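# Move shelf cardboard box into the back tote

## Task

Take the cardboard box off the low shelf and set it fully inside the back tote, which is the tote farther from the bench's open edge (the front tote is the one closest to that edge). Both totes must stay where they were on the bench, with no visible shift or rotation. The cartons under the bench must stay roughly where they are, and so must the bench itself. The low shelf must be standing upright at the end, or the task fails. The robot must not fall over or finish tilted, or the task fails.

## Robot and tools

ROBOT. TidyBot++ is a mobile base, 0.54 m long, 0.50 m wide and 0.38 m high, on four powered casters. On top is one seven-joint arm ending in a right hand with five fingers. The shoulder sits 0.12 m ahead of the base centre, 0.68 m up. Arm segments: upper arm 0.42 m, forearm 0.31 m, hand 0.32 m from wrist to the hand point that hand_pose reports. That point is 0.07 m off the hand's axis and 0.045 m in front of the palm; straight fingers extend about 0.07 m beyond it. The arm begins folded with the hand pointing down, sticking out up to 0.15 m ahead of the base. A downward-pointing hand reaches at most about 0.93 m above the floor, and only near the base.

CAMERAS. base_camera is on the base; wrist_camera rides on the wrist, little-finger side, aimed at the hand point. With arm joints 0, -1.2, 3.142, -2.03, 0, -0.203, -1.832 rad the wrist camera looks forward, roughly level and upright; joint_6_rad then tilts it.

FRAMES. Base frame: origin on the floor under the base centre, x forward, y left, z up, metres. hand_pose and target use it. The odometry frame is the base frame as it was at scene start; base_odometry (x, y, heading in rad, left positive) is in it and counts wheel turns, so slip looks like travel. base_tilt is in degrees, positive when leaning forward or right.

move. One call carries one action plus optional cameras and blocking.
- base: an object of offsets relative to the base's current pose: translate_m (forward +, metres, -2 to 2), strafe_m (left +, metres, -2 to 2), rotate_rad (counter-clockwise from above +, radians, -6.3 to 6.3). Translate and strafe together form one straight move.
- joints: an object of absolute targets by name. joint_1_rad (any angle; positive turns the arm clockwise from above, opposite to heading), joint_2_rad shoulder -2.249 to 2.249 (0 upright, positive leans forward), joint_3_rad (any angle, upper-arm roll), joint_4_rad elbow -2.579 to 2.579 (0 straight, negative bends forward with joint_3 at 3.14), joint_5_rad (any angle, forearm roll), joint_6_rad wrist -2.099 to 2.099, joint_7_rad (any angle, hand roll; at 1.57 with the hand down the palm faces left, thumb forward). All in radians. Any-angle joints take the shorter path, so send steps under half a turn. Hand keys, each -1 to 1 absolute: hand_little, hand_ring, hand_middle, hand_index, hand_thumb_bend (+1 straight/open, -1 curled/closed), hand_thumb_turn (+1 beside palm, -1 opposite the fingers), hand_force_limit (closing force stop, about 0 N at -1 up to 10 N at +1, 15 N for thumb motors), hand_speed (-0.96 to 1; full speed from +0.48 up). Start values: force limit 0, speed -0.8.
- target: one list of seven numbers [x, y, z, qw, qx, qy, qz], an absolute hand pose in the base frame, metres then unit quaternion. Alongside it, joints may only carry hand keys. The controller chooses the arm angles; the path curves and may overshoot. To fix position, add (wanted minus hand_pose) to the last target's x, y, z. To keep a loaded hand steady, resend hand_target, not hand_pose.
- speeds: caps for this action only: translate_m and strafe_m 0.05 to 0.5 m/s (give one of them for a combined move), rotate_rad 0.1 to 1.57 rad/s. Defaults are the maxima, which hit hard.
- min_time_s: 0.1 to 8 s, the minimum duration of each arm motion.
- cameras: list of base_camera, wrist_camera or all; [] for none.
- blocking: true (default) returns when everything is at rest; false returns in about 0.5 s while motion continues. A later move overrides only the parts it names.
A move with no action just reports state and images.

wait: seconds 0 to 10, optional cameras; returns early once running moves settle. stop: brakes all running motions (optional cameras). zoom_image: camera plus region [x0, y0, x1, y1] in pixels from the top-left, at most 504 by 504, on the latest image. show_instructions: shows the reference images. finished_scene: ends the scene, irreversible; the result must hold without the robot.

RESULTS. base_status, joint_status, hand_status: done, moving, off_target (resting away from target, maybe still pushing), not_followed (withheld, e.g. self-collision check: joint command not followed, cause:), stopped, contact_stop or time_out (unplanned stops; after one, later calls in the same reply are skipped). A base done only means the wheels turned as commanded. hand_status reports distance to the pose; time_out there means the pose was unreachable. motor_effort is percent of max torque, peak in brackets. hand_stopped_by lists little, ring, middle, index, thumb_bend, thumb_turn as moving, target, force, stalled or fault. The *_load_n values are fingertip loads in N (positive pushed open); a grip lost drops them to about 0. on_its_own shows uncommanded actions. ARM HIT means a hard self or base collision. torque_fault freezes the arm for 10 s. MOTOR HOT appears at 60 °C; at 75 °C an over-temperature stop lets the arm sag (limit_stop_at_motor_heat); resend targets afterwards.

GRIPPING. Motors move only when their target changes; a closing motor halts at hand_force_limit. For a soft grasp close at hand_speed -0.94 or lower. With the thumb opposed, the hand wraps objects about 0.035 to 0.065 m thick. Watch the wrist bracket and last link, which can strike things.

CAUTION. The arm does not avoid obstacles and keeps pushing when blocked; it sags under load. Do not drive while the arm is caught on something high, swing a stretched arm sideways, or reach far out from the folded pose over nearby furniture: the robot can tip. Avoid drops, even small ones, slams, hard pushes, and letting anything fall; do not bump the shelf, bench, totes or cartons. Loose objects may occasionally get nudged.

Each tool is called as name(argument=value, ...), one argument or row to a line, values as JSON.

Reference images:

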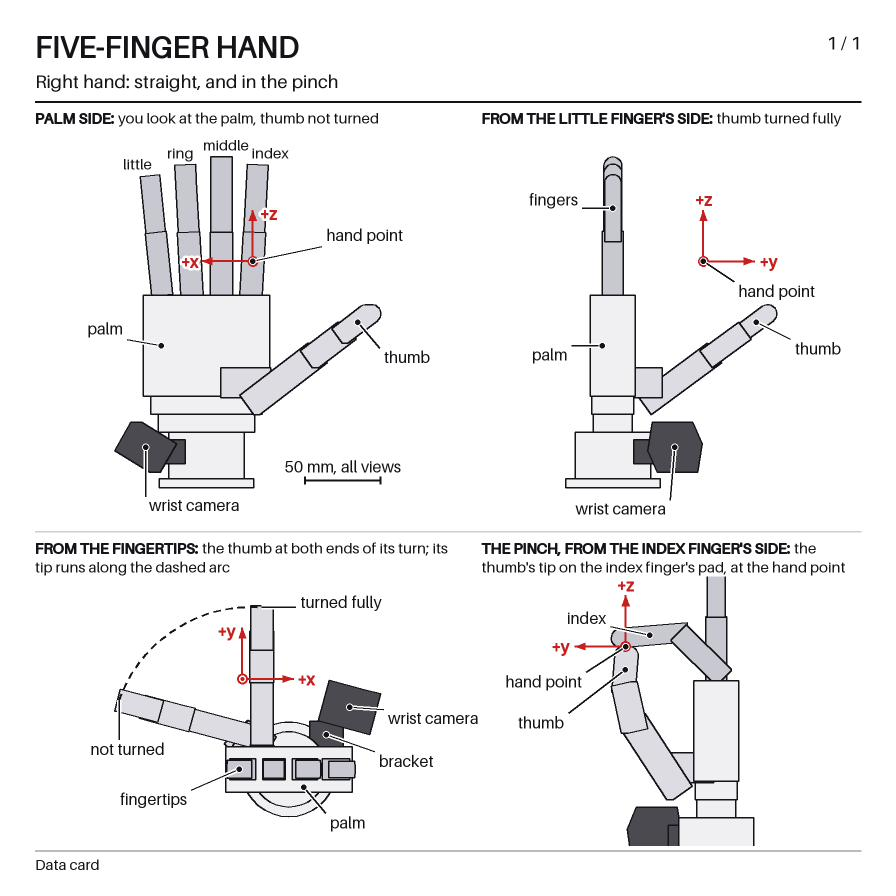

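## Session

move(
)

Scene clock: 0.00 s.
Motor temperatures (°C): [36 33 29 32 38 42 50]
base_odometry: x=+0.000 y=+0.000 heading=+0.000
base_tilt: forward=-0.1 right=-0.4
base_status: not commanded
joint_positions: joint_1_rad=+0.015 joint_2_rad=-0.306 joint_3_rad=+3.162 joint_4_rad=-2.549 joint_5_rad=-0.034 joint_6_rad=-0.854 joint_7_rad=+1.561 hand_little=+1.000 hand_ring=+1.000 hand_middle=+1.000 hand_index=+1.000 hand_thumb_turn=+1.000 hand_thumb_bend=+1.000 hand_force_limit=+0.000 hand_speed=-0.800
joint_status: not commanded
hand_stopped_by: target,target,target,target,target,target
little_load_n: 0.0
ring_load_n: 0.0
middle_load_n: 0.0
index_load_n: 0.0
thumb_bend_load_n: 0.0
thumb_turn_load_n: 0.0
motor_effort: joint_1_rad=+0 joint_2_rad=-1 joint_3_rad=-1 joint_4_rad=+10 joint_5_rad=+1 joint_6_rad=+0 joint_7_rad=+0
hand_pose: x=+0.2878 y=+0.0636 z=+0.5690 quat_wxyz=(+0.022, +0.034, +0.999, +0.016) (m; base frame)
hand_target: x=+0.2876 y=+0.0636 z=+0.5689 quat_wxyz=(+0.022, +0.034, +0.999, +0.016) (m; base frame)
hand_status: not commanded
pictures: base_camera, wrist_camera
Images, in order (width x height): base_camera 644x364, wrist_camera 504x504.

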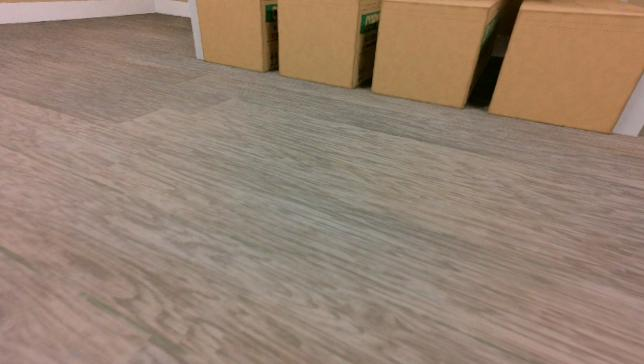

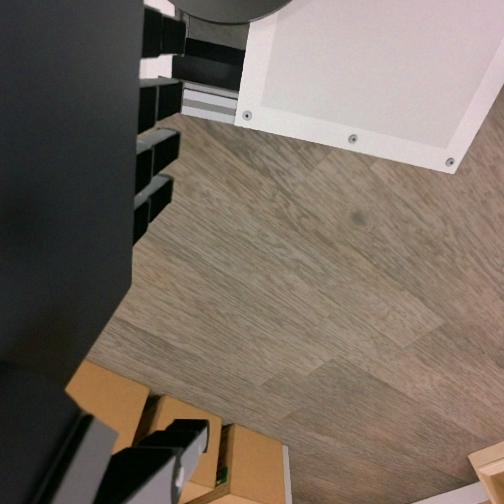

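move(
  joints={"joint_1_rad":0,"joint_2_rad":-1.2,"joint_3_rad":3.142,"joint_4_rad":-2.03,"joint_5_rad":0,"joint_6_rad":-0.203,"joint_7_rad":-1.832},
  cameras=["all"],
)

Scene clock: 3.63 s.
move: done
base_odometry: x=+0.000 y=+0.000 heading=+0.000
base_tilt: forward=-0.2 right=-0.4
base_status: not commanded
joint_positions: joint_1_rad=+0.015 joint_2_rad=-1.185 joint_3_rad=+3.155 joint_4_rad=-2.041 joint_5_rad=-0.034 joint_6_rad=-0.257 joint_7_rad=+4.403 hand_little=+1.000 hand_ring=+1.000 hand_middle=+1.000 hand_index=+1.000 hand_thumb_turn=+1.000 hand_thumb_bend=+1.000 hand_force_limit=+0.000 hand_speed=-0.800
joint_status: all done
hand_stopped_by: target,target,target,target,target,target
little_load_n: 0.0
ring_load_n: 0.0
middle_load_n: 0.0
index_load_n: 0.0
thumb_bend_load_n: 0.0
thumb_turn_load_n: 0.0
motor_effort: joint_1_rad=+0(1) joint_2_rad=+15(17) joint_3_rad=+0(1) joint_4_rad=+12(16) joint_5_rad=+0(2) joint_6_rad=+6(8) joint_7_rad=+0(2)
hand_pose: x=+0.2766 y=-0.0512 z=+1.1439 quat_wxyz=(+0.142, -0.519, +0.097, -0.837)
hand_target: x=+0.2586 y=-0.0490 z=+1.1725 quat_wxyz=(+0.113, -0.490, +0.065, -0.862)
hand_status: not commanded
pictures: base_camera, wrist_camera
Images, in order (width x height): base_camera 644x364, wrist_camera 504x504.

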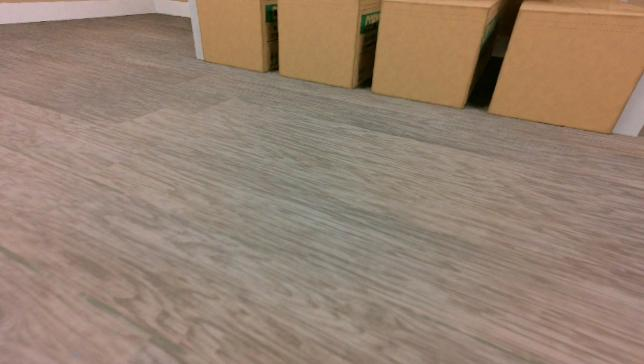

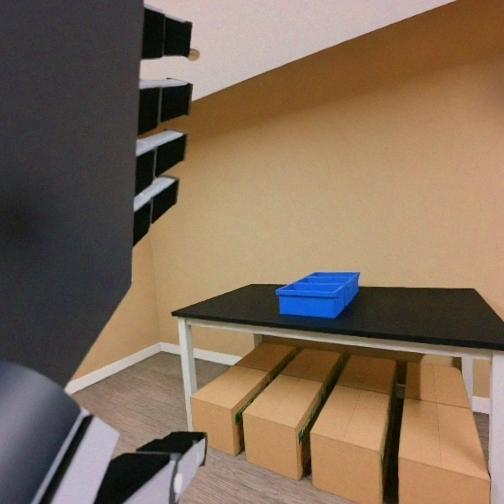

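zoom_image(
  camera="wrist_camera",
  region=[250, 230, 400, 350],
)

move(
  base={"rotate_rad":-1.0},
  cameras=["all"],
)

move(
  base={"rotate_rad":-1.0},
  cameras=["all"],
)

move(
  base={"rotate_rad":-1.0},
  cameras=["all"],
)

move(
  base={"rotate_rad":-1.0},
  cameras=["all"],
)

move(
  base={"rotate_rad":-1.0},
  cameras=["all"],
)

Scaled by 3.360.

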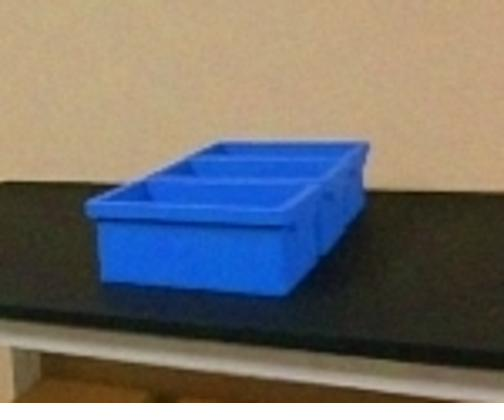

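Scene clock: 5.73 s.
move: done
base_odometry: x=+0.000 y=+0.000 heading=-0.999
base_tilt: forward=-0.2 right=-0.3
base_status: done
joint_positions: joint_1_rad=+0.014 joint_2_rad=-1.185 joint_3_rad=+3.152 joint_4_rad=-2.041 joint_5_rad=-0.034 joint_6_rad=-0.257 joint_7_rad=+4.405 hand_little=+1.000 hand_ring=+1.000 hand_middle=+1.000 hand_index=+1.000 hand_thumb_turn=+1.000 hand_thumb_bend=+1.000 hand_force_limit=+0.000 hand_speed=-0.800
joint_status: not commanded
hand_stopped_by: target,target,target,target,target,target
little_load_n: 0.0
ring_load_n: 0.0
middle_load_n: 0.0
index_load_n: 0.0
thumb_bend_load_n: 0.0
thumb_turn_load_n: 0.0
motor_effort: joint_1_rad=+1(1) joint_2_rad=+15(16) joint_3_rad=+0(1) joint_4_rad=+12(13) joint_5_rad=+0(1) joint_6_rad=+7(7) joint_7_rad=+0(2)
hand_pose: x=+0.2766 y=-0.0497 z=+1.1443 quat_wxyz=(+0.141, -0.519, +0.095, -0.837)
hand_target: x=+0.2586 y=-0.0490 z=+1.1725 quat_wxyz=(+0.113, -0.490, +0.065, -0.862)
hand_status: not commanded
pictures: base_camera, wrist_camera
Images, in order (width x height): base_camera 644x364, wrist_camera 504x504.

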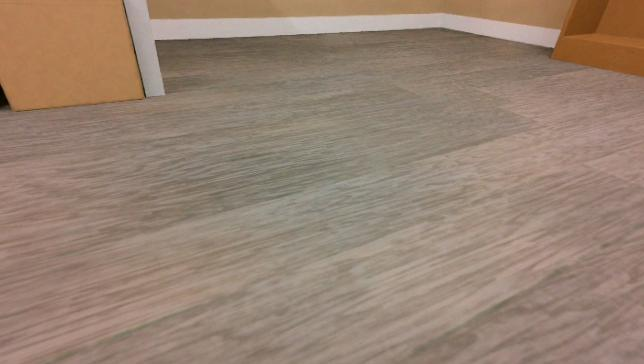

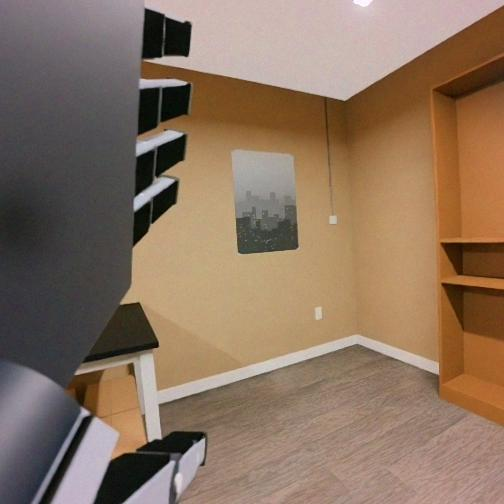

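Scene clock: 7.63 s.
move: done
base_odometry: x=+0.000 y=+0.000 heading=-1.999
base_tilt: forward=-0.2 right=-0.4
base_status: done
joint_positions: joint_1_rad=+0.013 joint_2_rad=-1.185 joint_3_rad=+3.152 joint_4_rad=-2.041 joint_5_rad=-0.034 joint_6_rad=-0.256 joint_7_rad=+4.405 hand_little=+1.000 hand_ring=+1.000 hand_middle=+1.000 hand_index=+1.000 hand_thumb_turn=+1.000 hand_thumb_bend=+1.000 hand_force_limit=+0.000 hand_speed=-0.800
joint_status: not commanded
hand_stopped_by: target,target,target,target,target,target
little_load_n: 0.0
ring_load_n: 0.0
middle_load_n: 0.0
index_load_n: 0.0
thumb_bend_load_n: 0.0
thumb_turn_load_n: 0.0
motor_effort: joint_1_rad=+0(2) joint_2_rad=+15(16) joint_3_rad=+0(1) joint_4_rad=+12(13) joint_5_rad=+0(1) joint_6_rad=+7(7) joint_7_rad=+0(1)
hand_pose: x=+0.2766 y=-0.0493 z=+1.1445 quat_wxyz=(+0.141, -0.519, +0.094, -0.838)
hand_target: x=+0.2586 y=-0.0490 z=+1.1725 quat_wxyz=(+0.113, -0.490, +0.065, -0.862)
hand_status: not commanded
pictures: base_camera, wrist_camera
Images, in order (width x height): base_camera 644x364, wrist_camera 504x504.

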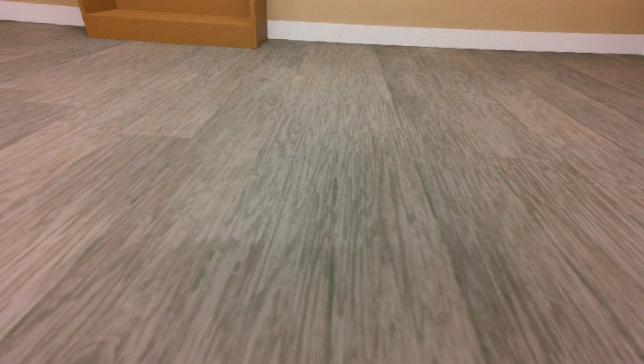

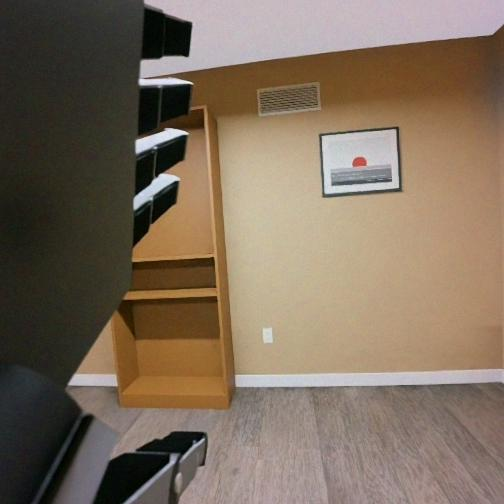

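Scene clock: 9.53 s.
move: done
base_odometry: x=+0.000 y=+0.000 heading=-2.998
base_tilt: forward=-0.2 right=-0.4
base_status: done
joint_positions: joint_1_rad=+0.013 joint_2_rad=-1.185 joint_3_rad=+3.151 joint_4_rad=-2.041 joint_5_rad=-0.034 joint_6_rad=-0.256 joint_7_rad=+4.405 hand_little=+1.000 hand_ring=+1.000 hand_middle=+1.000 hand_index=+1.000 hand_thumb_turn=+1.000 hand_thumb_bend=+1.000 hand_force_limit=+0.000 hand_speed=-0.800
joint_status: not commanded
hand_stopped_by: target,target,target,target,target,target
little_load_n: 0.0
ring_load_n: 0.0
middle_load_n: 0.0
index_load_n: 0.0
thumb_bend_load_n: 0.0
thumb_turn_load_n: 0.0
motor_effort: joint_1_rad=+1(2) joint_2_rad=+15(15) joint_3_rad=+0(1) joint_4_rad=+12(13) joint_5_rad=+1(1) joint_6_rad=+7(7) joint_7_rad=+0(1)
hand_pose: x=+0.2766 y=-0.0491 z=+1.1446 quat_wxyz=(+0.142, -0.519, +0.094, -0.838)
hand_target: x=+0.2586 y=-0.0490 z=+1.1725 quat_wxyz=(+0.113, -0.490, +0.065, -0.862)
hand_status: not commanded
pictures: base_camera, wrist_camera
Images, in order (width x height): base_camera 644x364, wrist_camera 504x504.

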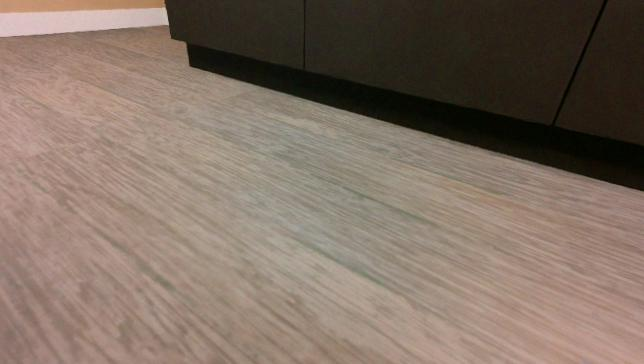

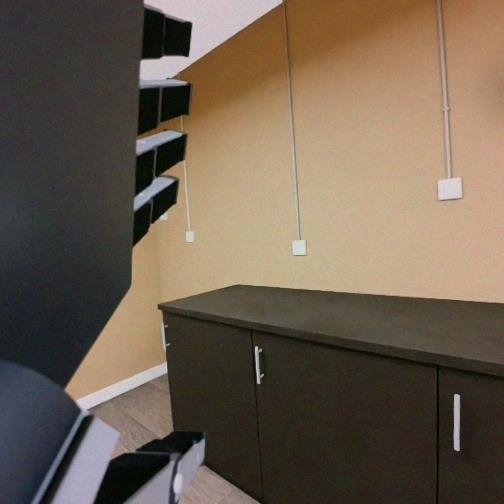

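Scene clock: 11.43 s.
move: done
base_odometry: x=+0.000 y=+0.000 heading=+2.286
base_tilt: forward=-0.2 right=-0.4
base_status: done
joint_positions: joint_1_rad=+0.013 joint_2_rad=-1.185 joint_3_rad=+3.151 joint_4_rad=-2.041 joint_5_rad=-0.034 joint_6_rad=-0.255 joint_7_rad=+4.405 hand_little=+1.000 hand_ring=+1.000 hand_middle=+1.000 hand_index=+1.000 hand_thumb_turn=+1.000 hand_thumb_bend=+1.000 hand_force_limit=+0.000 hand_speed=-0.800
joint_status: not commanded
hand_stopped_by: target,target,target,target,target,target
little_load_n: 0.0
ring_load_n: 0.0
middle_load_n: 0.0
index_load_n: 0.0
thumb_bend_load_n: 0.0
thumb_turn_load_n: 0.0
motor_effort: joint_1_rad=+1(1) joint_2_rad=+15(16) joint_3_rad=+0(1) joint_4_rad=+12(13) joint_5_rad=+0(1) joint_6_rad=+7(7) joint_7_rad=+0(1)
hand_pose: x=+0.2766 y=-0.0490 z=+1.1447 quat_wxyz=(+0.142, -0.519, +0.094, -0.838)
hand_target: x=+0.2586 y=-0.0490 z=+1.1725 quat_wxyz=(+0.113, -0.490, +0.065, -0.862)
hand_status: not commanded
pictures: base_camera, wrist_camera
Images, in order (width x height): base_camera 644x364, wrist_camera 504x504.

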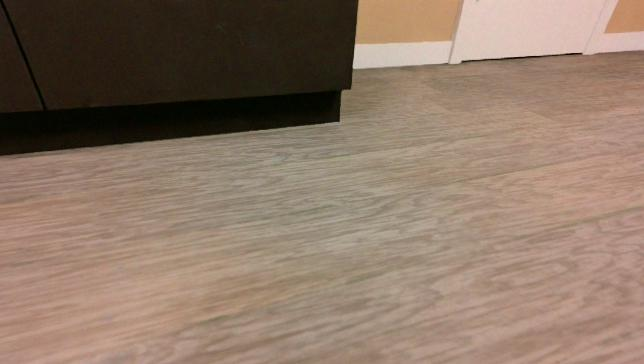

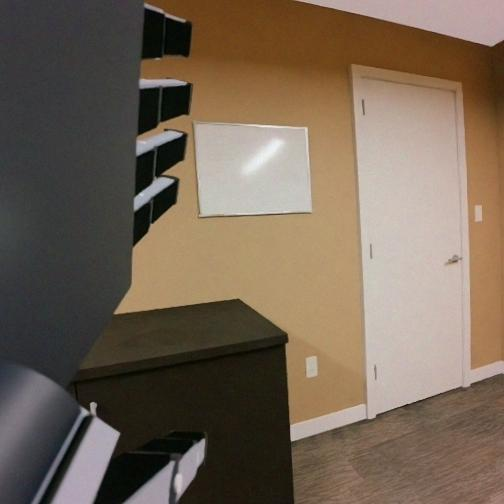

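Scene clock: 13.33 s.
move: done
base_odometry: x=+0.000 y=+0.000 heading=+1.286
base_tilt: forward=-0.2 right=-0.4
base_status: done
joint_positions: joint_1_rad=+0.012 joint_2_rad=-1.185 joint_3_rad=+3.151 joint_4_rad=-2.041 joint_5_rad=-0.034 joint_6_rad=-0.255 joint_7_rad=+4.405 hand_little=+1.000 hand_ring=+1.000 hand_middle=+1.000 hand_index=+1.000 hand_thumb_turn=+1.000 hand_thumb_bend=+1.000 hand_force_limit=+0.000 hand_speed=-0.800
joint_status: not commanded
hand_stopped_by: target,target,target,target,target,target
little_load_n: 0.0
ring_load_n: 0.0
middle_load_n: 0.0
index_load_n: 0.0
thumb_bend_load_n: 0.0
thumb_turn_load_n: 0.0
motor_effort: joint_1_rad=+1(1) joint_2_rad=+15(15) joint_3_rad=+0(1) joint_4_rad=+12(13) joint_5_rad=+0(1) joint_6_rad=+7(7) joint_7_rad=+0(1)
hand_pose: x=+0.2766 y=-0.0489 z=+1.1448 quat_wxyz=(+0.142, -0.519, +0.094, -0.838)
hand_target: x=+0.2586 y=-0.0490 z=+1.1725 quat_wxyz=(+0.113, -0.490, +0.065, -0.862)
hand_status: not commanded
pictures: base_camera, wrist_camera
Images, in order (width x height): base_camera 644x364, wrist_camera 504x504.

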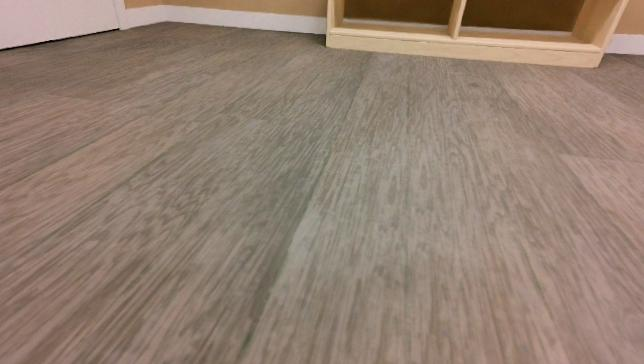

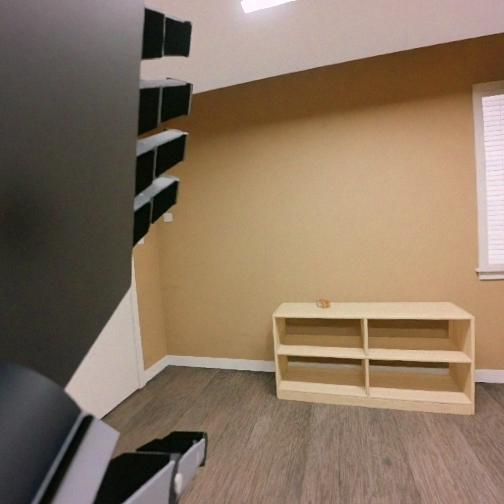

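zoom_image(
  camera="wrist_camera",
  region=[260, 280, 480, 420],
)

Scaled by 2.291.

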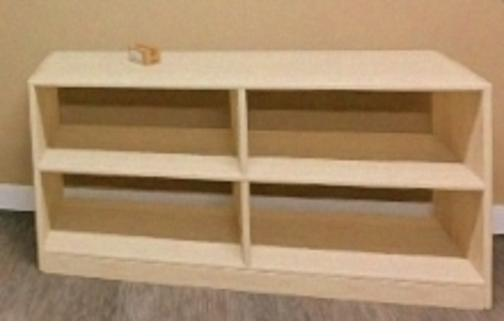

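move(
  base={"rotate_rad":-0.286},
  cameras=["all"],
)

move(
  base={"translate_m":0.5},
  cameras=["all"],
)

Scene clock: 14.83 s.
move: done
base_odometry: x=+0.000 y=+0.000 heading=+1.001
base_tilt: forward=-0.2 right=-0.4
base_status: done
joint_positions: joint_1_rad=+0.012 joint_2_rad=-1.185 joint_3_rad=+3.151 joint_4_rad=-2.041 joint_5_rad=-0.034 joint_6_rad=-0.255 joint_7_rad=+4.405 hand_little=+1.000 hand_ring=+1.000 hand_middle=+1.000 hand_index=+1.000 hand_thumb_turn=+1.000 hand_thumb_bend=+1.000 hand_force_limit=+0.000 hand_speed=-0.800
joint_status: not commanded
hand_stopped_by: target,target,target,target,target,target
little_load_n: 0.0
ring_load_n: 0.0
middle_load_n: 0.0
index_load_n: 0.0
thumb_bend_load_n: 0.0
thumb_turn_load_n: 0.0
motor_effort: joint_1_rad=+1(2) joint_2_rad=+15(16) joint_3_rad=+0(1) joint_4_rad=+12(12) joint_5_rad=+1(1) joint_6_rad=+6(7) joint_7_rad=+0(1)
hand_pose: x=+0.2766 y=-0.0488 z=+1.1448 quat_wxyz=(+0.142, -0.519, +0.093, -0.838)
hand_target: x=+0.2586 y=-0.0490 z=+1.1725 quat_wxyz=(+0.113, -0.490, +0.065, -0.862)
hand_status: not commanded
pictures: base_camera, wrist_camera
Images, in order (width x height): base_camera 644x364, wrist_camera 504x504.

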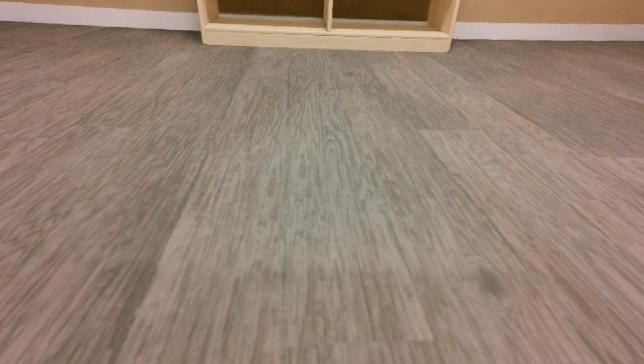

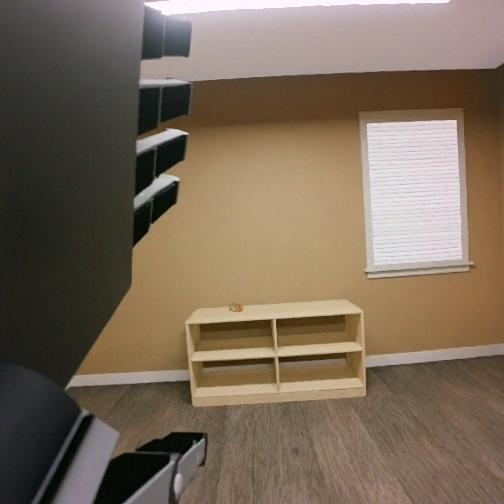

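Scene clock: 17.07 s.
move: done
base_odometry: x=+0.270 y=+0.421 heading=+1.001
base_tilt: forward=-0.1 right=-0.4
base_status: done
joint_positions: joint_1_rad=+0.012 joint_2_rad=-1.187 joint_3_rad=+3.151 joint_4_rad=-2.041 joint_5_rad=-0.034 joint_6_rad=-0.253 joint_7_rad=+4.405 hand_little=+1.000 hand_ring=+1.000 hand_middle=+1.000 hand_index=+1.000 hand_thumb_turn=+1.000 hand_thumb_bend=+1.000 hand_force_limit=+0.000 hand_speed=-0.800
joint_status: not commanded
hand_stopped_by: target,target,target,target,target,target
little_load_n: 0.0
ring_load_n: 0.0
middle_load_n: 0.0
index_load_n: 0.0
thumb_bend_load_n: 0.0
thumb_turn_load_n: 0.0
motor_effort: joint_1_rad=+0(1) joint_2_rad=+15(18) joint_3_rad=+0(1) joint_4_rad=+12(15) joint_5_rad=+0(1) joint_6_rad=+6(8) joint_7_rad=+0(1)
hand_pose: x=+0.2755 y=-0.0488 z=+1.1461 quat_wxyz=(+0.142, -0.517, +0.093, -0.839)
hand_target: x=+0.2586 y=-0.0490 z=+1.1725 quat_wxyz=(+0.113, -0.490, +0.065, -0.862)
hand_status: not commanded
pictures: base_camera, wrist_camera
Images, in order (width x height): base_camera 644x364, wrist_camera 504x504.

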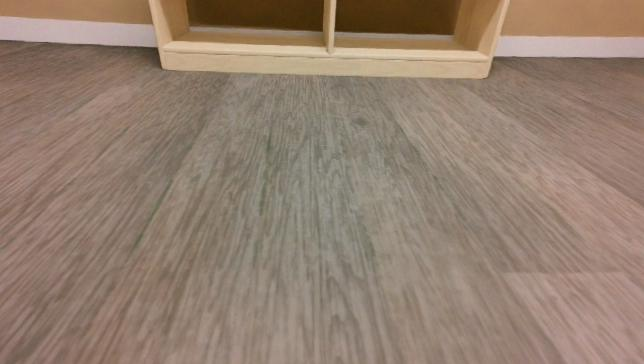

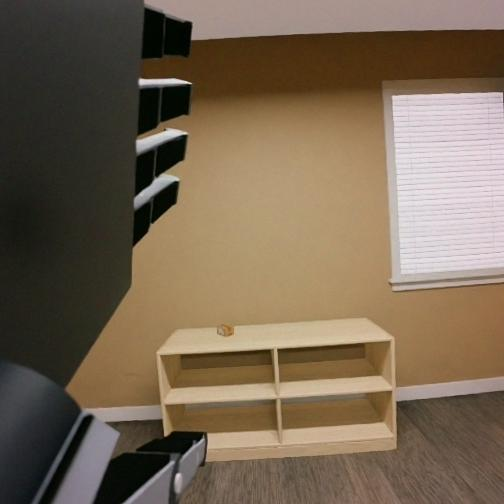

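move(
  base={"translate_m":0.6},
  joints={"joint_6_rad":-0.6},
  cameras=["all"],
)

zoom_image(
  camera="wrist_camera",
  region=[130, 200, 330, 400],
)

Scene clock: 19.93 s.
move: done
base_odometry: x=+0.594 y=+0.927 heading=+1.001
base_tilt: forward=-0.1 right=-0.4
base_status: done
joint_positions: joint_1_rad=+0.012 joint_2_rad=-1.191 joint_3_rad=+3.151 joint_4_rad=-2.032 joint_5_rad=-0.034 joint_6_rad=-0.580 joint_7_rad=+4.405 hand_little=+1.000 hand_ring=+1.000 hand_middle=+1.000 hand_index=+1.000 hand_thumb_turn=+1.000 hand_thumb_bend=+1.000 hand_force_limit=+0.000 hand_speed=-0.800
joint_status: all done
hand_stopped_by: target,target,target,target,target,target
little_load_n: 0.0
ring_load_n: 0.0
middle_load_n: 0.0
index_load_n: -0.5
thumb_bend_load_n: 0.0
thumb_turn_load_n: 0.0
motor_effort: joint_1_rad=+1(1) joint_2_rad=+15(19) joint_3_rad=+0(1) joint_4_rad=+12(14) joint_5_rad=+1(1) joint_6_rad=+7(9) joint_7_rad=+0(1)
hand_pose: x=+0.2884 y=-0.0451 z=+1.0474 quat_wxyz=(+0.130, -0.642, +0.110, -0.747)
hand_target: x=+0.2841 y=-0.0490 z=+1.0468 quat_wxyz=(+0.098, -0.650, +0.086, -0.749)
hand_status: not commanded
pictures: base_camera, wrist_camera
Images, in order (width x height): base_camera 644x364, wrist_camera 504x504.

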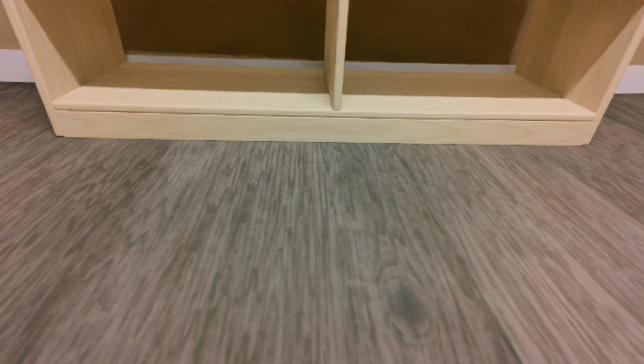

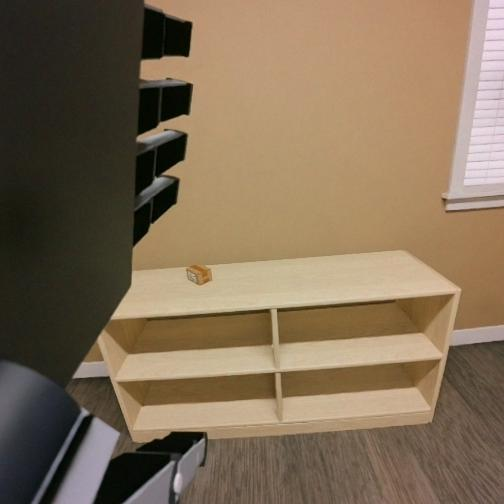

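Scaled by 2.520.

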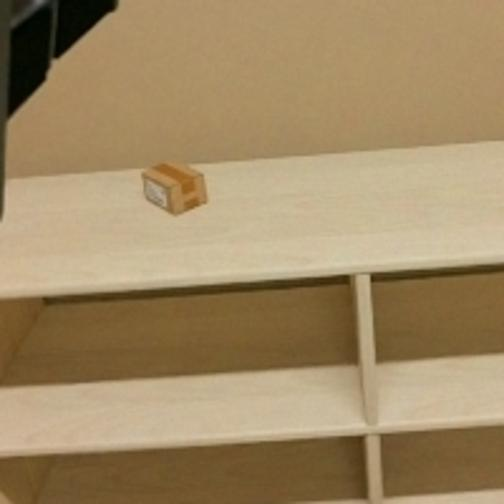

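move(
  base={"translate_m":0.35,"strafe_m":0.25},
  joints={"joint_6_rad":-1.0},
  cameras=["all"],
)

zoom_image(
  camera="wrist_camera",
  region=[150, 150, 400, 400],
)

Scene clock: 23.67 s.
move: done
base_odometry: x=+0.572 y=+1.356 heading=+1.001
base_tilt: forward=-0.2 right=-0.4
base_status: done
joint_positions: joint_1_rad=+0.012 joint_2_rad=-1.191 joint_3_rad=+3.149 joint_4_rad=-2.029 joint_5_rad=-0.034 joint_6_rad=-0.965 joint_7_rad=+4.405 hand_little=+1.000 hand_ring=+1.000 hand_middle=+1.000 hand_index=+1.000 hand_thumb_turn=+1.000 hand_thumb_bend=+1.000 hand_force_limit=+0.000 hand_speed=-0.800
joint_status: all done
hand_stopped_by: target,target,target,target,target,target
little_load_n: 0.0
ring_load_n: 0.0
middle_load_n: 0.0
index_load_n: 0.0
thumb_bend_load_n: 0.0
thumb_turn_load_n: 0.0
motor_effort: joint_1_rad=+1(2) joint_2_rad=+15(18) joint_3_rad=+0(1) joint_4_rad=+12(13) joint_5_rad=+0(2) joint_6_rad=+7(9) joint_7_rad=+0(1)
hand_pose: x=+0.2647 y=-0.0403 z=+0.9262 quat_wxyz=(+0.110, -0.774, +0.126, -0.611)
hand_target: x=+0.2585 y=-0.0489 z=+0.9201 quat_wxyz=(+0.080, -0.786, +0.103, -0.605)
hand_status: not commanded
pictures: base_camera, wrist_camera
Images, in order (width x height): base_camera 644x364, wrist_camera 504x504.

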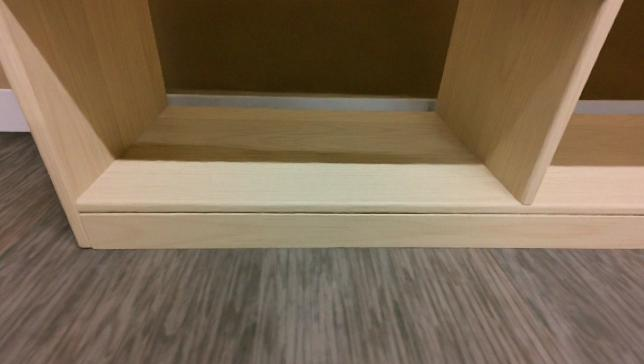

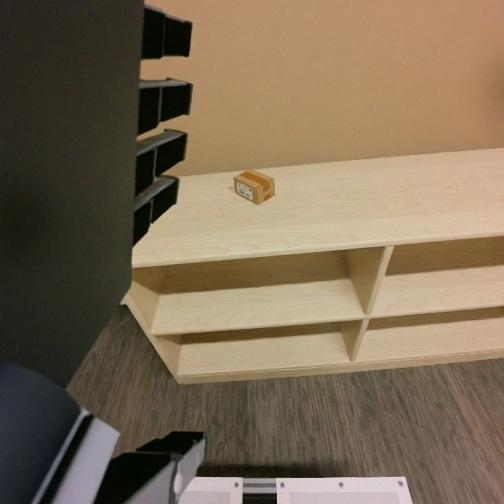

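Scaled by 2.016.

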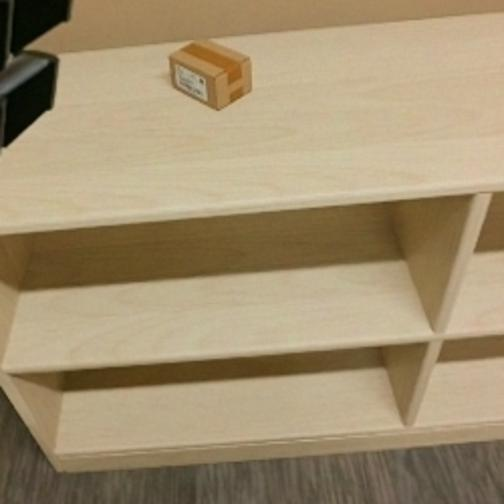

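zoom_image(
  camera="wrist_camera",
  region=[220, 155, 290, 225],
)

Scaled by 7.200.

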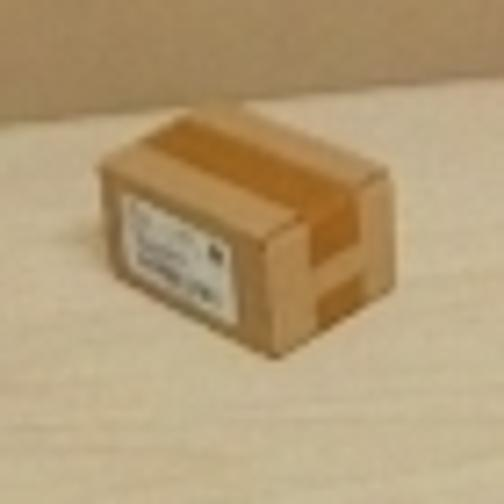

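move(
  base={"translate_m":0.22,"strafe_m":0.1},
  joints={"joint_6_rad":-1.2,"hand_speed":0.3,"hand_thumb_turn":-1},
  cameras=["all"],
)

zoom_image(
  camera="wrist_camera",
  region=[200, 60, 440, 300],
)

Scene clock: 28.10 s.
move: done
base_odometry: x=+0.607 y=+1.596 heading=+1.001
base_tilt: forward=-0.2 right=-0.4
base_status: done
joint_positions: joint_1_rad=+0.011 joint_2_rad=-1.191 joint_3_rad=+3.148 joint_4_rad=-2.030 joint_5_rad=-0.034 joint_6_rad=-1.180 joint_7_rad=+4.406 hand_little=+1.000 hand_ring=+1.000 hand_middle=+1.000 hand_index=+1.000 hand_thumb_turn=-1.000 hand_thumb_bend=+1.000 hand_force_limit=+0.000 hand_speed=+0.300
joint_status: all done
hand_stopped_by: target,target,target,target,target,target
little_load_n: 0.0
ring_load_n: 0.0
middle_load_n: 0.0
index_load_n: 0.0
thumb_bend_load_n: 0.0
thumb_turn_load_n: 0.5
motor_effort: joint_1_rad=+0(3) joint_2_rad=+16(18) joint_3_rad=+0(1) joint_4_rad=+12(14) joint_5_rad=+0(2) joint_6_rad=+6(9) joint_7_rad=+1(1)
hand_pose: x=+0.2323 y=-0.0385 z=+0.8644 quat_wxyz=(+0.097, -0.836, +0.134, -0.524)
hand_target: x=+0.2274 y=-0.0489 z=+0.8630 quat_wxyz=(+0.069, -0.842, +0.111, -0.523)
hand_status: not commanded
pictures: base_camera, wrist_camera
Images, in order (width x height): base_camera 644x364, wrist_camera 504x504.

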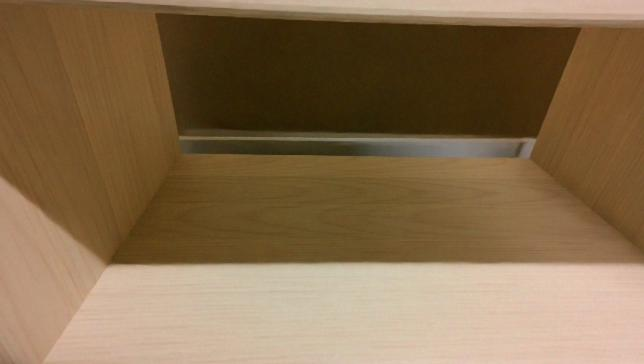

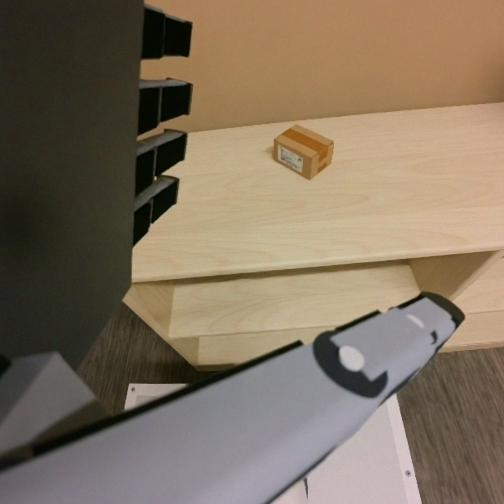

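Scaled by 2.100.

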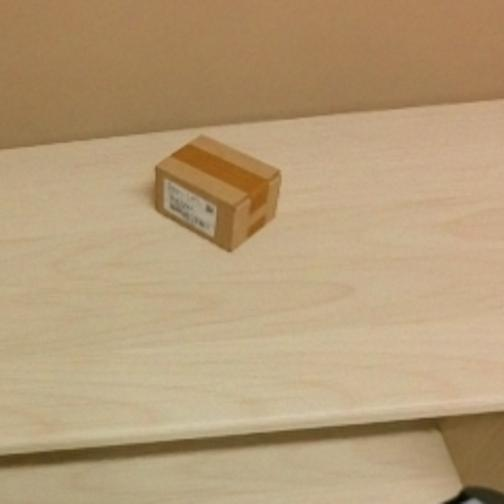

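move(
  target=[0.646, -0.106, 0.79, 0.1387, -0.335, 0.8612, -0.3568],
  min_time_s=2.5,
  cameras=["wrist_camera"],
)

Scene clock: 32.63 s.
move: done
base_odometry: x=+0.607 y=+1.596 heading=+1.001
base_tilt: forward=-0.1 right=-0.4
base_status: not commanded
joint_positions: joint_1_rad=-0.055 joint_2_rad=+0.140 joint_3_rad=+3.191 joint_4_rad=-1.549 joint_5_rad=+0.602 joint_6_rad=-1.033 joint_7_rad=+2.100 hand_little=+1.000 hand_ring=+1.000 hand_middle=+1.000 hand_index=+1.000 hand_thumb_turn=-1.000 hand_thumb_bend=+1.000 hand_force_limit=+0.000 hand_speed=+0.300
joint_status: not commanded
hand_stopped_by: target,target,target,target,target,target
little_load_n: 0.0
ring_load_n: 0.0
middle_load_n: 0.0
index_load_n: 0.0
thumb_bend_load_n: 0.0
thumb_turn_load_n: 0.0
motor_effort: joint_1_rad=+1(1) joint_2_rad=-18(20) joint_3_rad=+0(1) joint_4_rad=+13(14) joint_5_rad=+4(5) joint_6_rad=+2(7) joint_7_rad=+0(1)
hand_pose: x=+0.6199 y=-0.0973 z=+0.7770 quat_wxyz=(+0.118, -0.339, +0.874, -0.326)
hand_target: x=+0.6460 y=-0.1060 z=+0.7900 quat_wxyz=(+0.139, -0.335, +0.861, -0.357)
hand_status: done (0.030 m and 4.5 deg from the pose sent, 0.426 m and 106.9 deg at the start)
Images, in order (width x height): wrist_camera 504x504.

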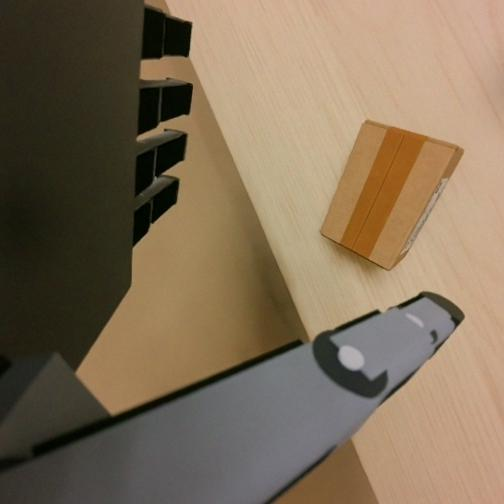

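move(
  target=[0.646, -0.103, 0.70, 0.1387, -0.335, 0.8612, -0.3568],
  min_time_s=1.5,
  cameras=["wrist_camera"],
)

Scene clock: 35.60 s.
move: done
base_odometry: x=+0.607 y=+1.596 heading=+1.001
base_tilt: forward=-0.1 right=-0.4
base_status: not commanded
joint_positions: joint_1_rad=-0.094 joint_2_rad=+0.187 joint_3_rad=+3.231 joint_4_rad=-1.741 joint_5_rad=+0.749 joint_6_rad=-0.823 joint_7_rad=+1.853 hand_little=+1.000 hand_ring=+1.000 hand_middle=+1.000 hand_index=+1.000 hand_thumb_turn=-1.000 hand_thumb_bend=+1.000 hand_force_limit=+0.000 hand_speed=+0.300
joint_status: not commanded
hand_stopped_by: target,target,target,target,target,target
little_load_n: 0.0
ring_load_n: 0.0
middle_load_n: 0.0
index_load_n: 0.0
thumb_bend_load_n: 0.0
thumb_turn_load_n: 0.0
motor_effort: joint_1_rad=+1(1) joint_2_rad=-19(20) joint_3_rad=+0(1) joint_4_rad=+13(14) joint_5_rad=+4(5) joint_6_rad=+2(3) joint_7_rad=+0(1)
hand_pose: x=+0.6333 y=-0.1013 z=+0.7089 quat_wxyz=(+0.134, -0.322, +0.873, -0.341)
hand_target: x=+0.6460 y=-0.1030 z=+0.7000 quat_wxyz=(+0.139, -0.335, +0.861, -0.357)
hand_status: done (0.016 m and 2.8 deg from the pose sent, 0.082 m and 4.5 deg at the start)
Images, in order (width x height): wrist_camera 504x504.

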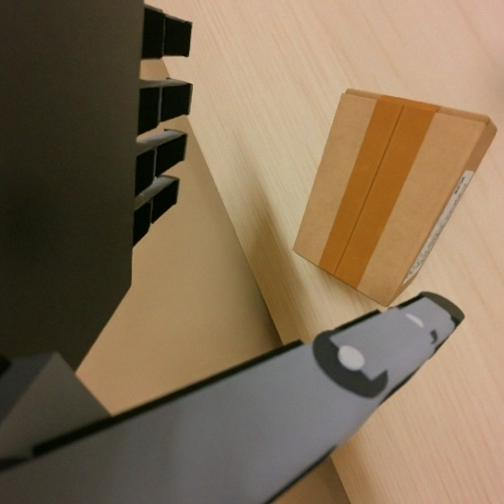

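zoom_image(
  camera="wrist_camera",
  region=[270, 80, 504, 320],
)

Scaled by 2.100.

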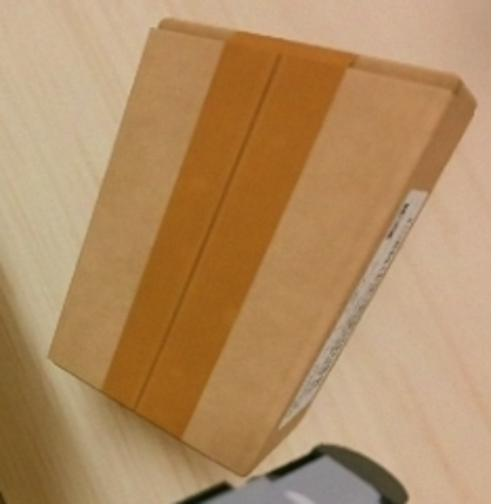

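move(
  target=[0.625, -0.100, 0.680, 0.1387, -0.335, 0.8612, -0.3568],
  min_time_s=1.0,
  cameras=["wrist_camera"],
)

zoom_image(
  camera="wrist_camera",
  region=[130, 0, 504, 374],
)

Scene clock: 39.90 s.
move: done
base_odometry: x=+0.607 y=+1.596 heading=+1.001
base_tilt: forward=-0.1 right=-0.4
base_status: not commanded
joint_positions: joint_1_rad=-0.100 joint_2_rad=+0.187 joint_3_rad=+3.231 joint_4_rad=-1.843 joint_5_rad=+0.818 joint_6_rad=-0.781 joint_7_rad=+1.754 hand_little=+1.000 hand_ring=+1.000 hand_middle=+1.000 hand_index=+1.000 hand_thumb_turn=-1.000 hand_thumb_bend=+1.000 hand_force_limit=+0.000 hand_speed=+0.300
joint_status: not commanded
hand_stopped_by: target,target,target,target,target,target
little_load_n: 0.0
ring_load_n: 0.0
middle_load_n: 0.0
index_load_n: 0.0
thumb_bend_load_n: 0.0
thumb_turn_load_n: 0.0
motor_effort: joint_1_rad=+0(1) joint_2_rad=-18(19) joint_3_rad=+0(1) joint_4_rad=+12(13) joint_5_rad=+4(5) joint_6_rad=+0(1) joint_7_rad=+1(1)
hand_pose: x=+0.6130 y=-0.1042 z=+0.6775 quat_wxyz=(+0.121, -0.320, +0.875, -0.342)
hand_target: x=+0.6250 y=-0.1000 z=+0.6800 quat_wxyz=(+0.139, -0.335, +0.861, -0.357)
hand_status: done (0.013 m and 3.5 deg from the pose sent, 0.030 m and 2.8 deg at the start)
Images, in order (width x height): wrist_camera 504x504.

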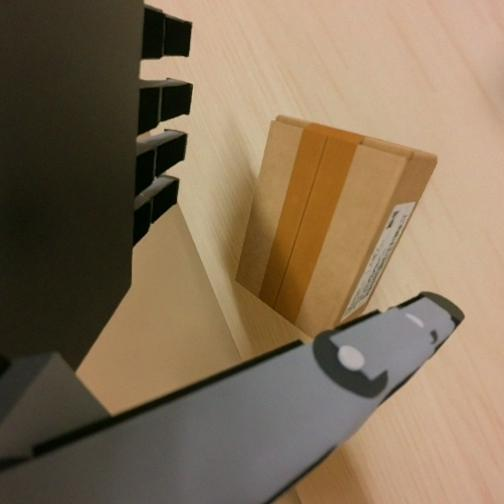

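Scaled by 1.348.

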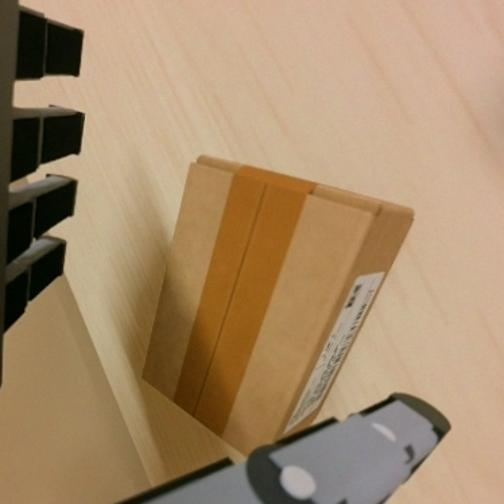

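move(
  target=[0.623, -0.100, 0.650, 0.1387, -0.335, 0.8612, -0.3568],
  min_time_s=1.0,
  cameras=["wrist_camera"],
)

zoom_image(
  camera="wrist_camera",
  region=[130, 0, 504, 374],
)

Scene clock: 41.73 s.
move: done
base_odometry: x=+0.607 y=+1.596 heading=+1.001
base_tilt: forward=-0.1 right=-0.4
base_status: not commanded
joint_positions: joint_1_rad=-0.123 joint_2_rad=+0.194 joint_3_rad=+3.252 joint_4_rad=-1.909 joint_5_rad=+0.901 joint_6_rad=-0.714 joint_7_rad=+1.638 hand_little=+1.000 hand_ring=+1.000 hand_middle=+1.000 hand_index=+1.000 hand_thumb_turn=-1.000 hand_thumb_bend=+1.000 hand_force_limit=+0.000 hand_speed=+0.300
joint_status: not commanded
hand_stopped_by: target,target,target,target,target,target
little_load_n: 0.0
ring_load_n: 0.0
middle_load_n: 0.0
index_load_n: 0.0
thumb_bend_load_n: 0.0
thumb_turn_load_n: 0.0
motor_effort: joint_1_rad=+1(1) joint_2_rad=-18(19) joint_3_rad=+0(1) joint_4_rad=+12(12) joint_5_rad=+4(4) joint_6_rad=+0(1) joint_7_rad=+0(1)
hand_pose: x=+0.6137 y=-0.1029 z=+0.6611 quat_wxyz=(+0.134, -0.316, +0.872, -0.348)
hand_target: x=+0.6230 y=-0.1000 z=+0.6500 quat_wxyz=(+0.139, -0.335, +0.861, -0.357)
hand_status: done (0.015 m and 2.8 deg from the pose sent, 0.030 m and 3.5 deg at the start)
Images, in order (width x height): wrist_camera 504x504.

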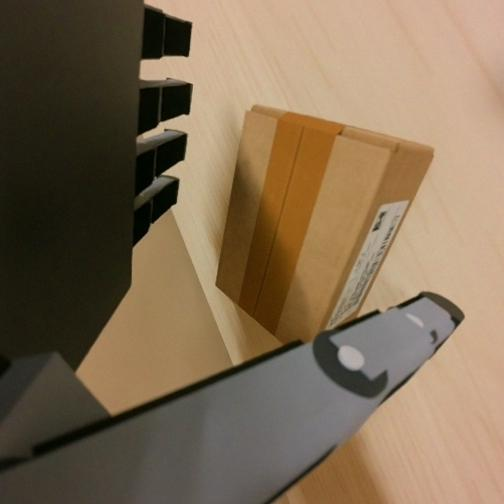

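Scaled by 1.348.

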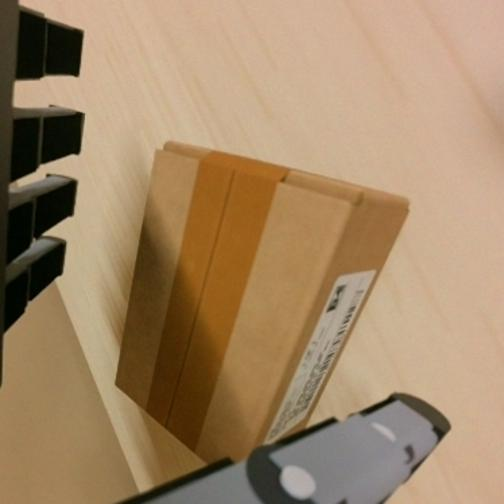

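move(
  target=[0.626, -0.103, 0.625, 0.1387, -0.335, 0.8612, -0.3568],
  min_time_s=1.0,
  cameras=["wrist_camera"],
)

zoom_image(
  camera="wrist_camera",
  region=[130, 0, 504, 374],
)

Scene clock: 43.20 s.
move: done
base_odometry: x=+0.607 y=+1.596 heading=+1.001
base_tilt: forward=-0.1 right=-0.4
base_status: not commanded
joint_positions: joint_1_rad=-0.143 joint_2_rad=+0.237 joint_3_rad=+3.290 joint_4_rad=-1.947 joint_5_rad=+0.975 joint_6_rad=-0.651 joint_7_rad=+1.543 hand_little=+1.000 hand_ring=+1.000 hand_middle=+1.000 hand_index=+1.000 hand_thumb_turn=-1.000 hand_thumb_bend=+1.000 hand_force_limit=+0.000 hand_speed=+0.300
joint_status: not commanded
hand_stopped_by: target,target,target,target,target,target
little_load_n: 0.0
ring_load_n: 0.0
middle_load_n: 0.0
index_load_n: -0.5
thumb_bend_load_n: 0.0
thumb_turn_load_n: 0.0
motor_effort: joint_1_rad=+1(1) joint_2_rad=-19(19) joint_3_rad=+0(1) joint_4_rad=+11(12) joint_5_rad=+4(4) joint_6_rad=-1(1) joint_7_rad=+0(1)
hand_pose: x=+0.6188 y=-0.1079 z=+0.6375 quat_wxyz=(+0.135, -0.314, +0.872, -0.351)
hand_target: x=+0.6260 y=-0.1030 z=+0.6250 quat_wxyz=(+0.139, -0.335, +0.861, -0.357)
hand_status: done (0.015 m and 2.8 deg from the pose sent, 0.038 m and 2.8 deg at the start)
Images, in order (width x height): wrist_camera 504x504.

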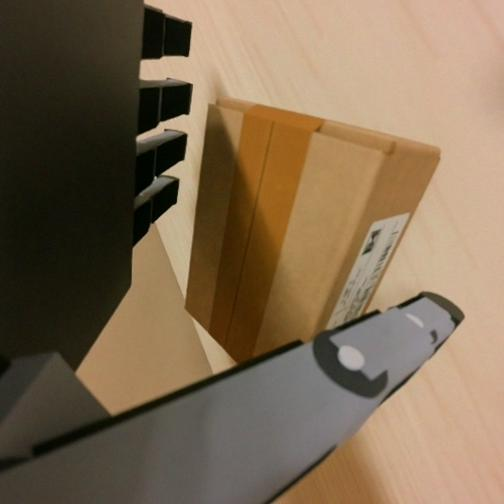

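Scaled by 1.348.

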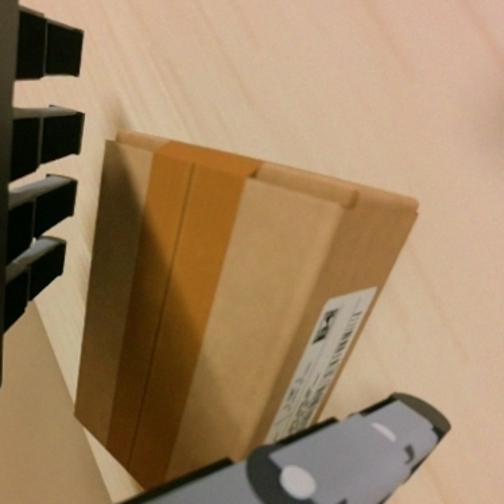

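move(
  joints={"hand_speed":-0.5,"hand_force_limit":-0.6,"hand_index":0.6,"hand_middle":0.6,"hand_ring":0.65,"hand_little":0.7,"hand_thumb_bend":0.8},
  cameras=["wrist_camera"],
)

zoom_image(
  camera="wrist_camera",
  region=[130, 0, 504, 374],
)

Scene clock: 44.53 s.
move: done
base_odometry: x=+0.607 y=+1.596 heading=+1.001
base_tilt: forward=-0.1 right=-0.4
base_status: not commanded
joint_positions: joint_1_rad=-0.143 joint_2_rad=+0.237 joint_3_rad=+3.290 joint_4_rad=-1.947 joint_5_rad=+0.975 joint_6_rad=-0.651 joint_7_rad=+1.542 hand_little=+0.700 hand_ring=+0.650 hand_middle=+0.600 hand_index=+0.600 hand_thumb_turn=-1.000 hand_thumb_bend=+0.800 hand_force_limit=-0.600 hand_speed=-0.500
joint_status: all done
hand_stopped_by: target,target,target,target,target,target
little_load_n: 0.0
ring_load_n: 0.0
middle_load_n: 0.0
index_load_n: 0.0
thumb_bend_load_n: 0.0
thumb_turn_load_n: 0.0
motor_effort: joint_1_rad=+0(1) joint_2_rad=-19(19) joint_3_rad=+0(1) joint_4_rad=+11(12) joint_5_rad=+4(5) joint_6_rad=-1(1) joint_7_rad=+0(1)
hand_pose: x=+0.6190 y=-0.1079 z=+0.6376 quat_wxyz=(+0.135, -0.314, +0.872, -0.351)
hand_target: x=+0.6260 y=-0.1030 z=+0.6250 quat_wxyz=(+0.139, -0.335, +0.861, -0.357)
hand_status: not commanded
Images, in order (width x height): wrist_camera 504x504.

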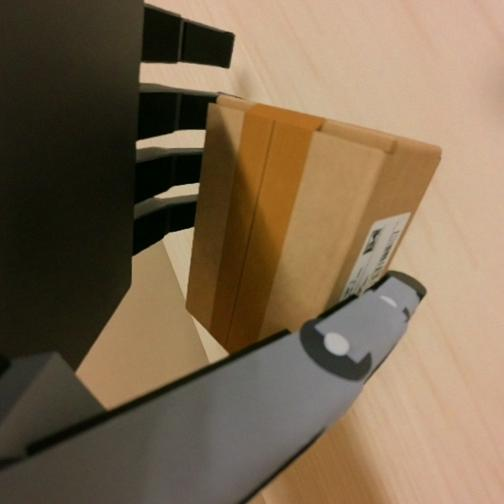

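Scaled by 1.348.

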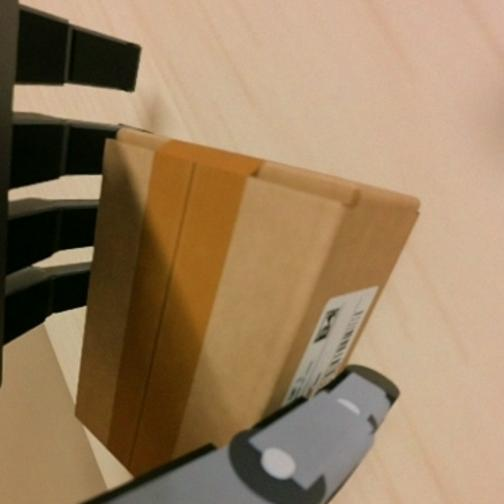

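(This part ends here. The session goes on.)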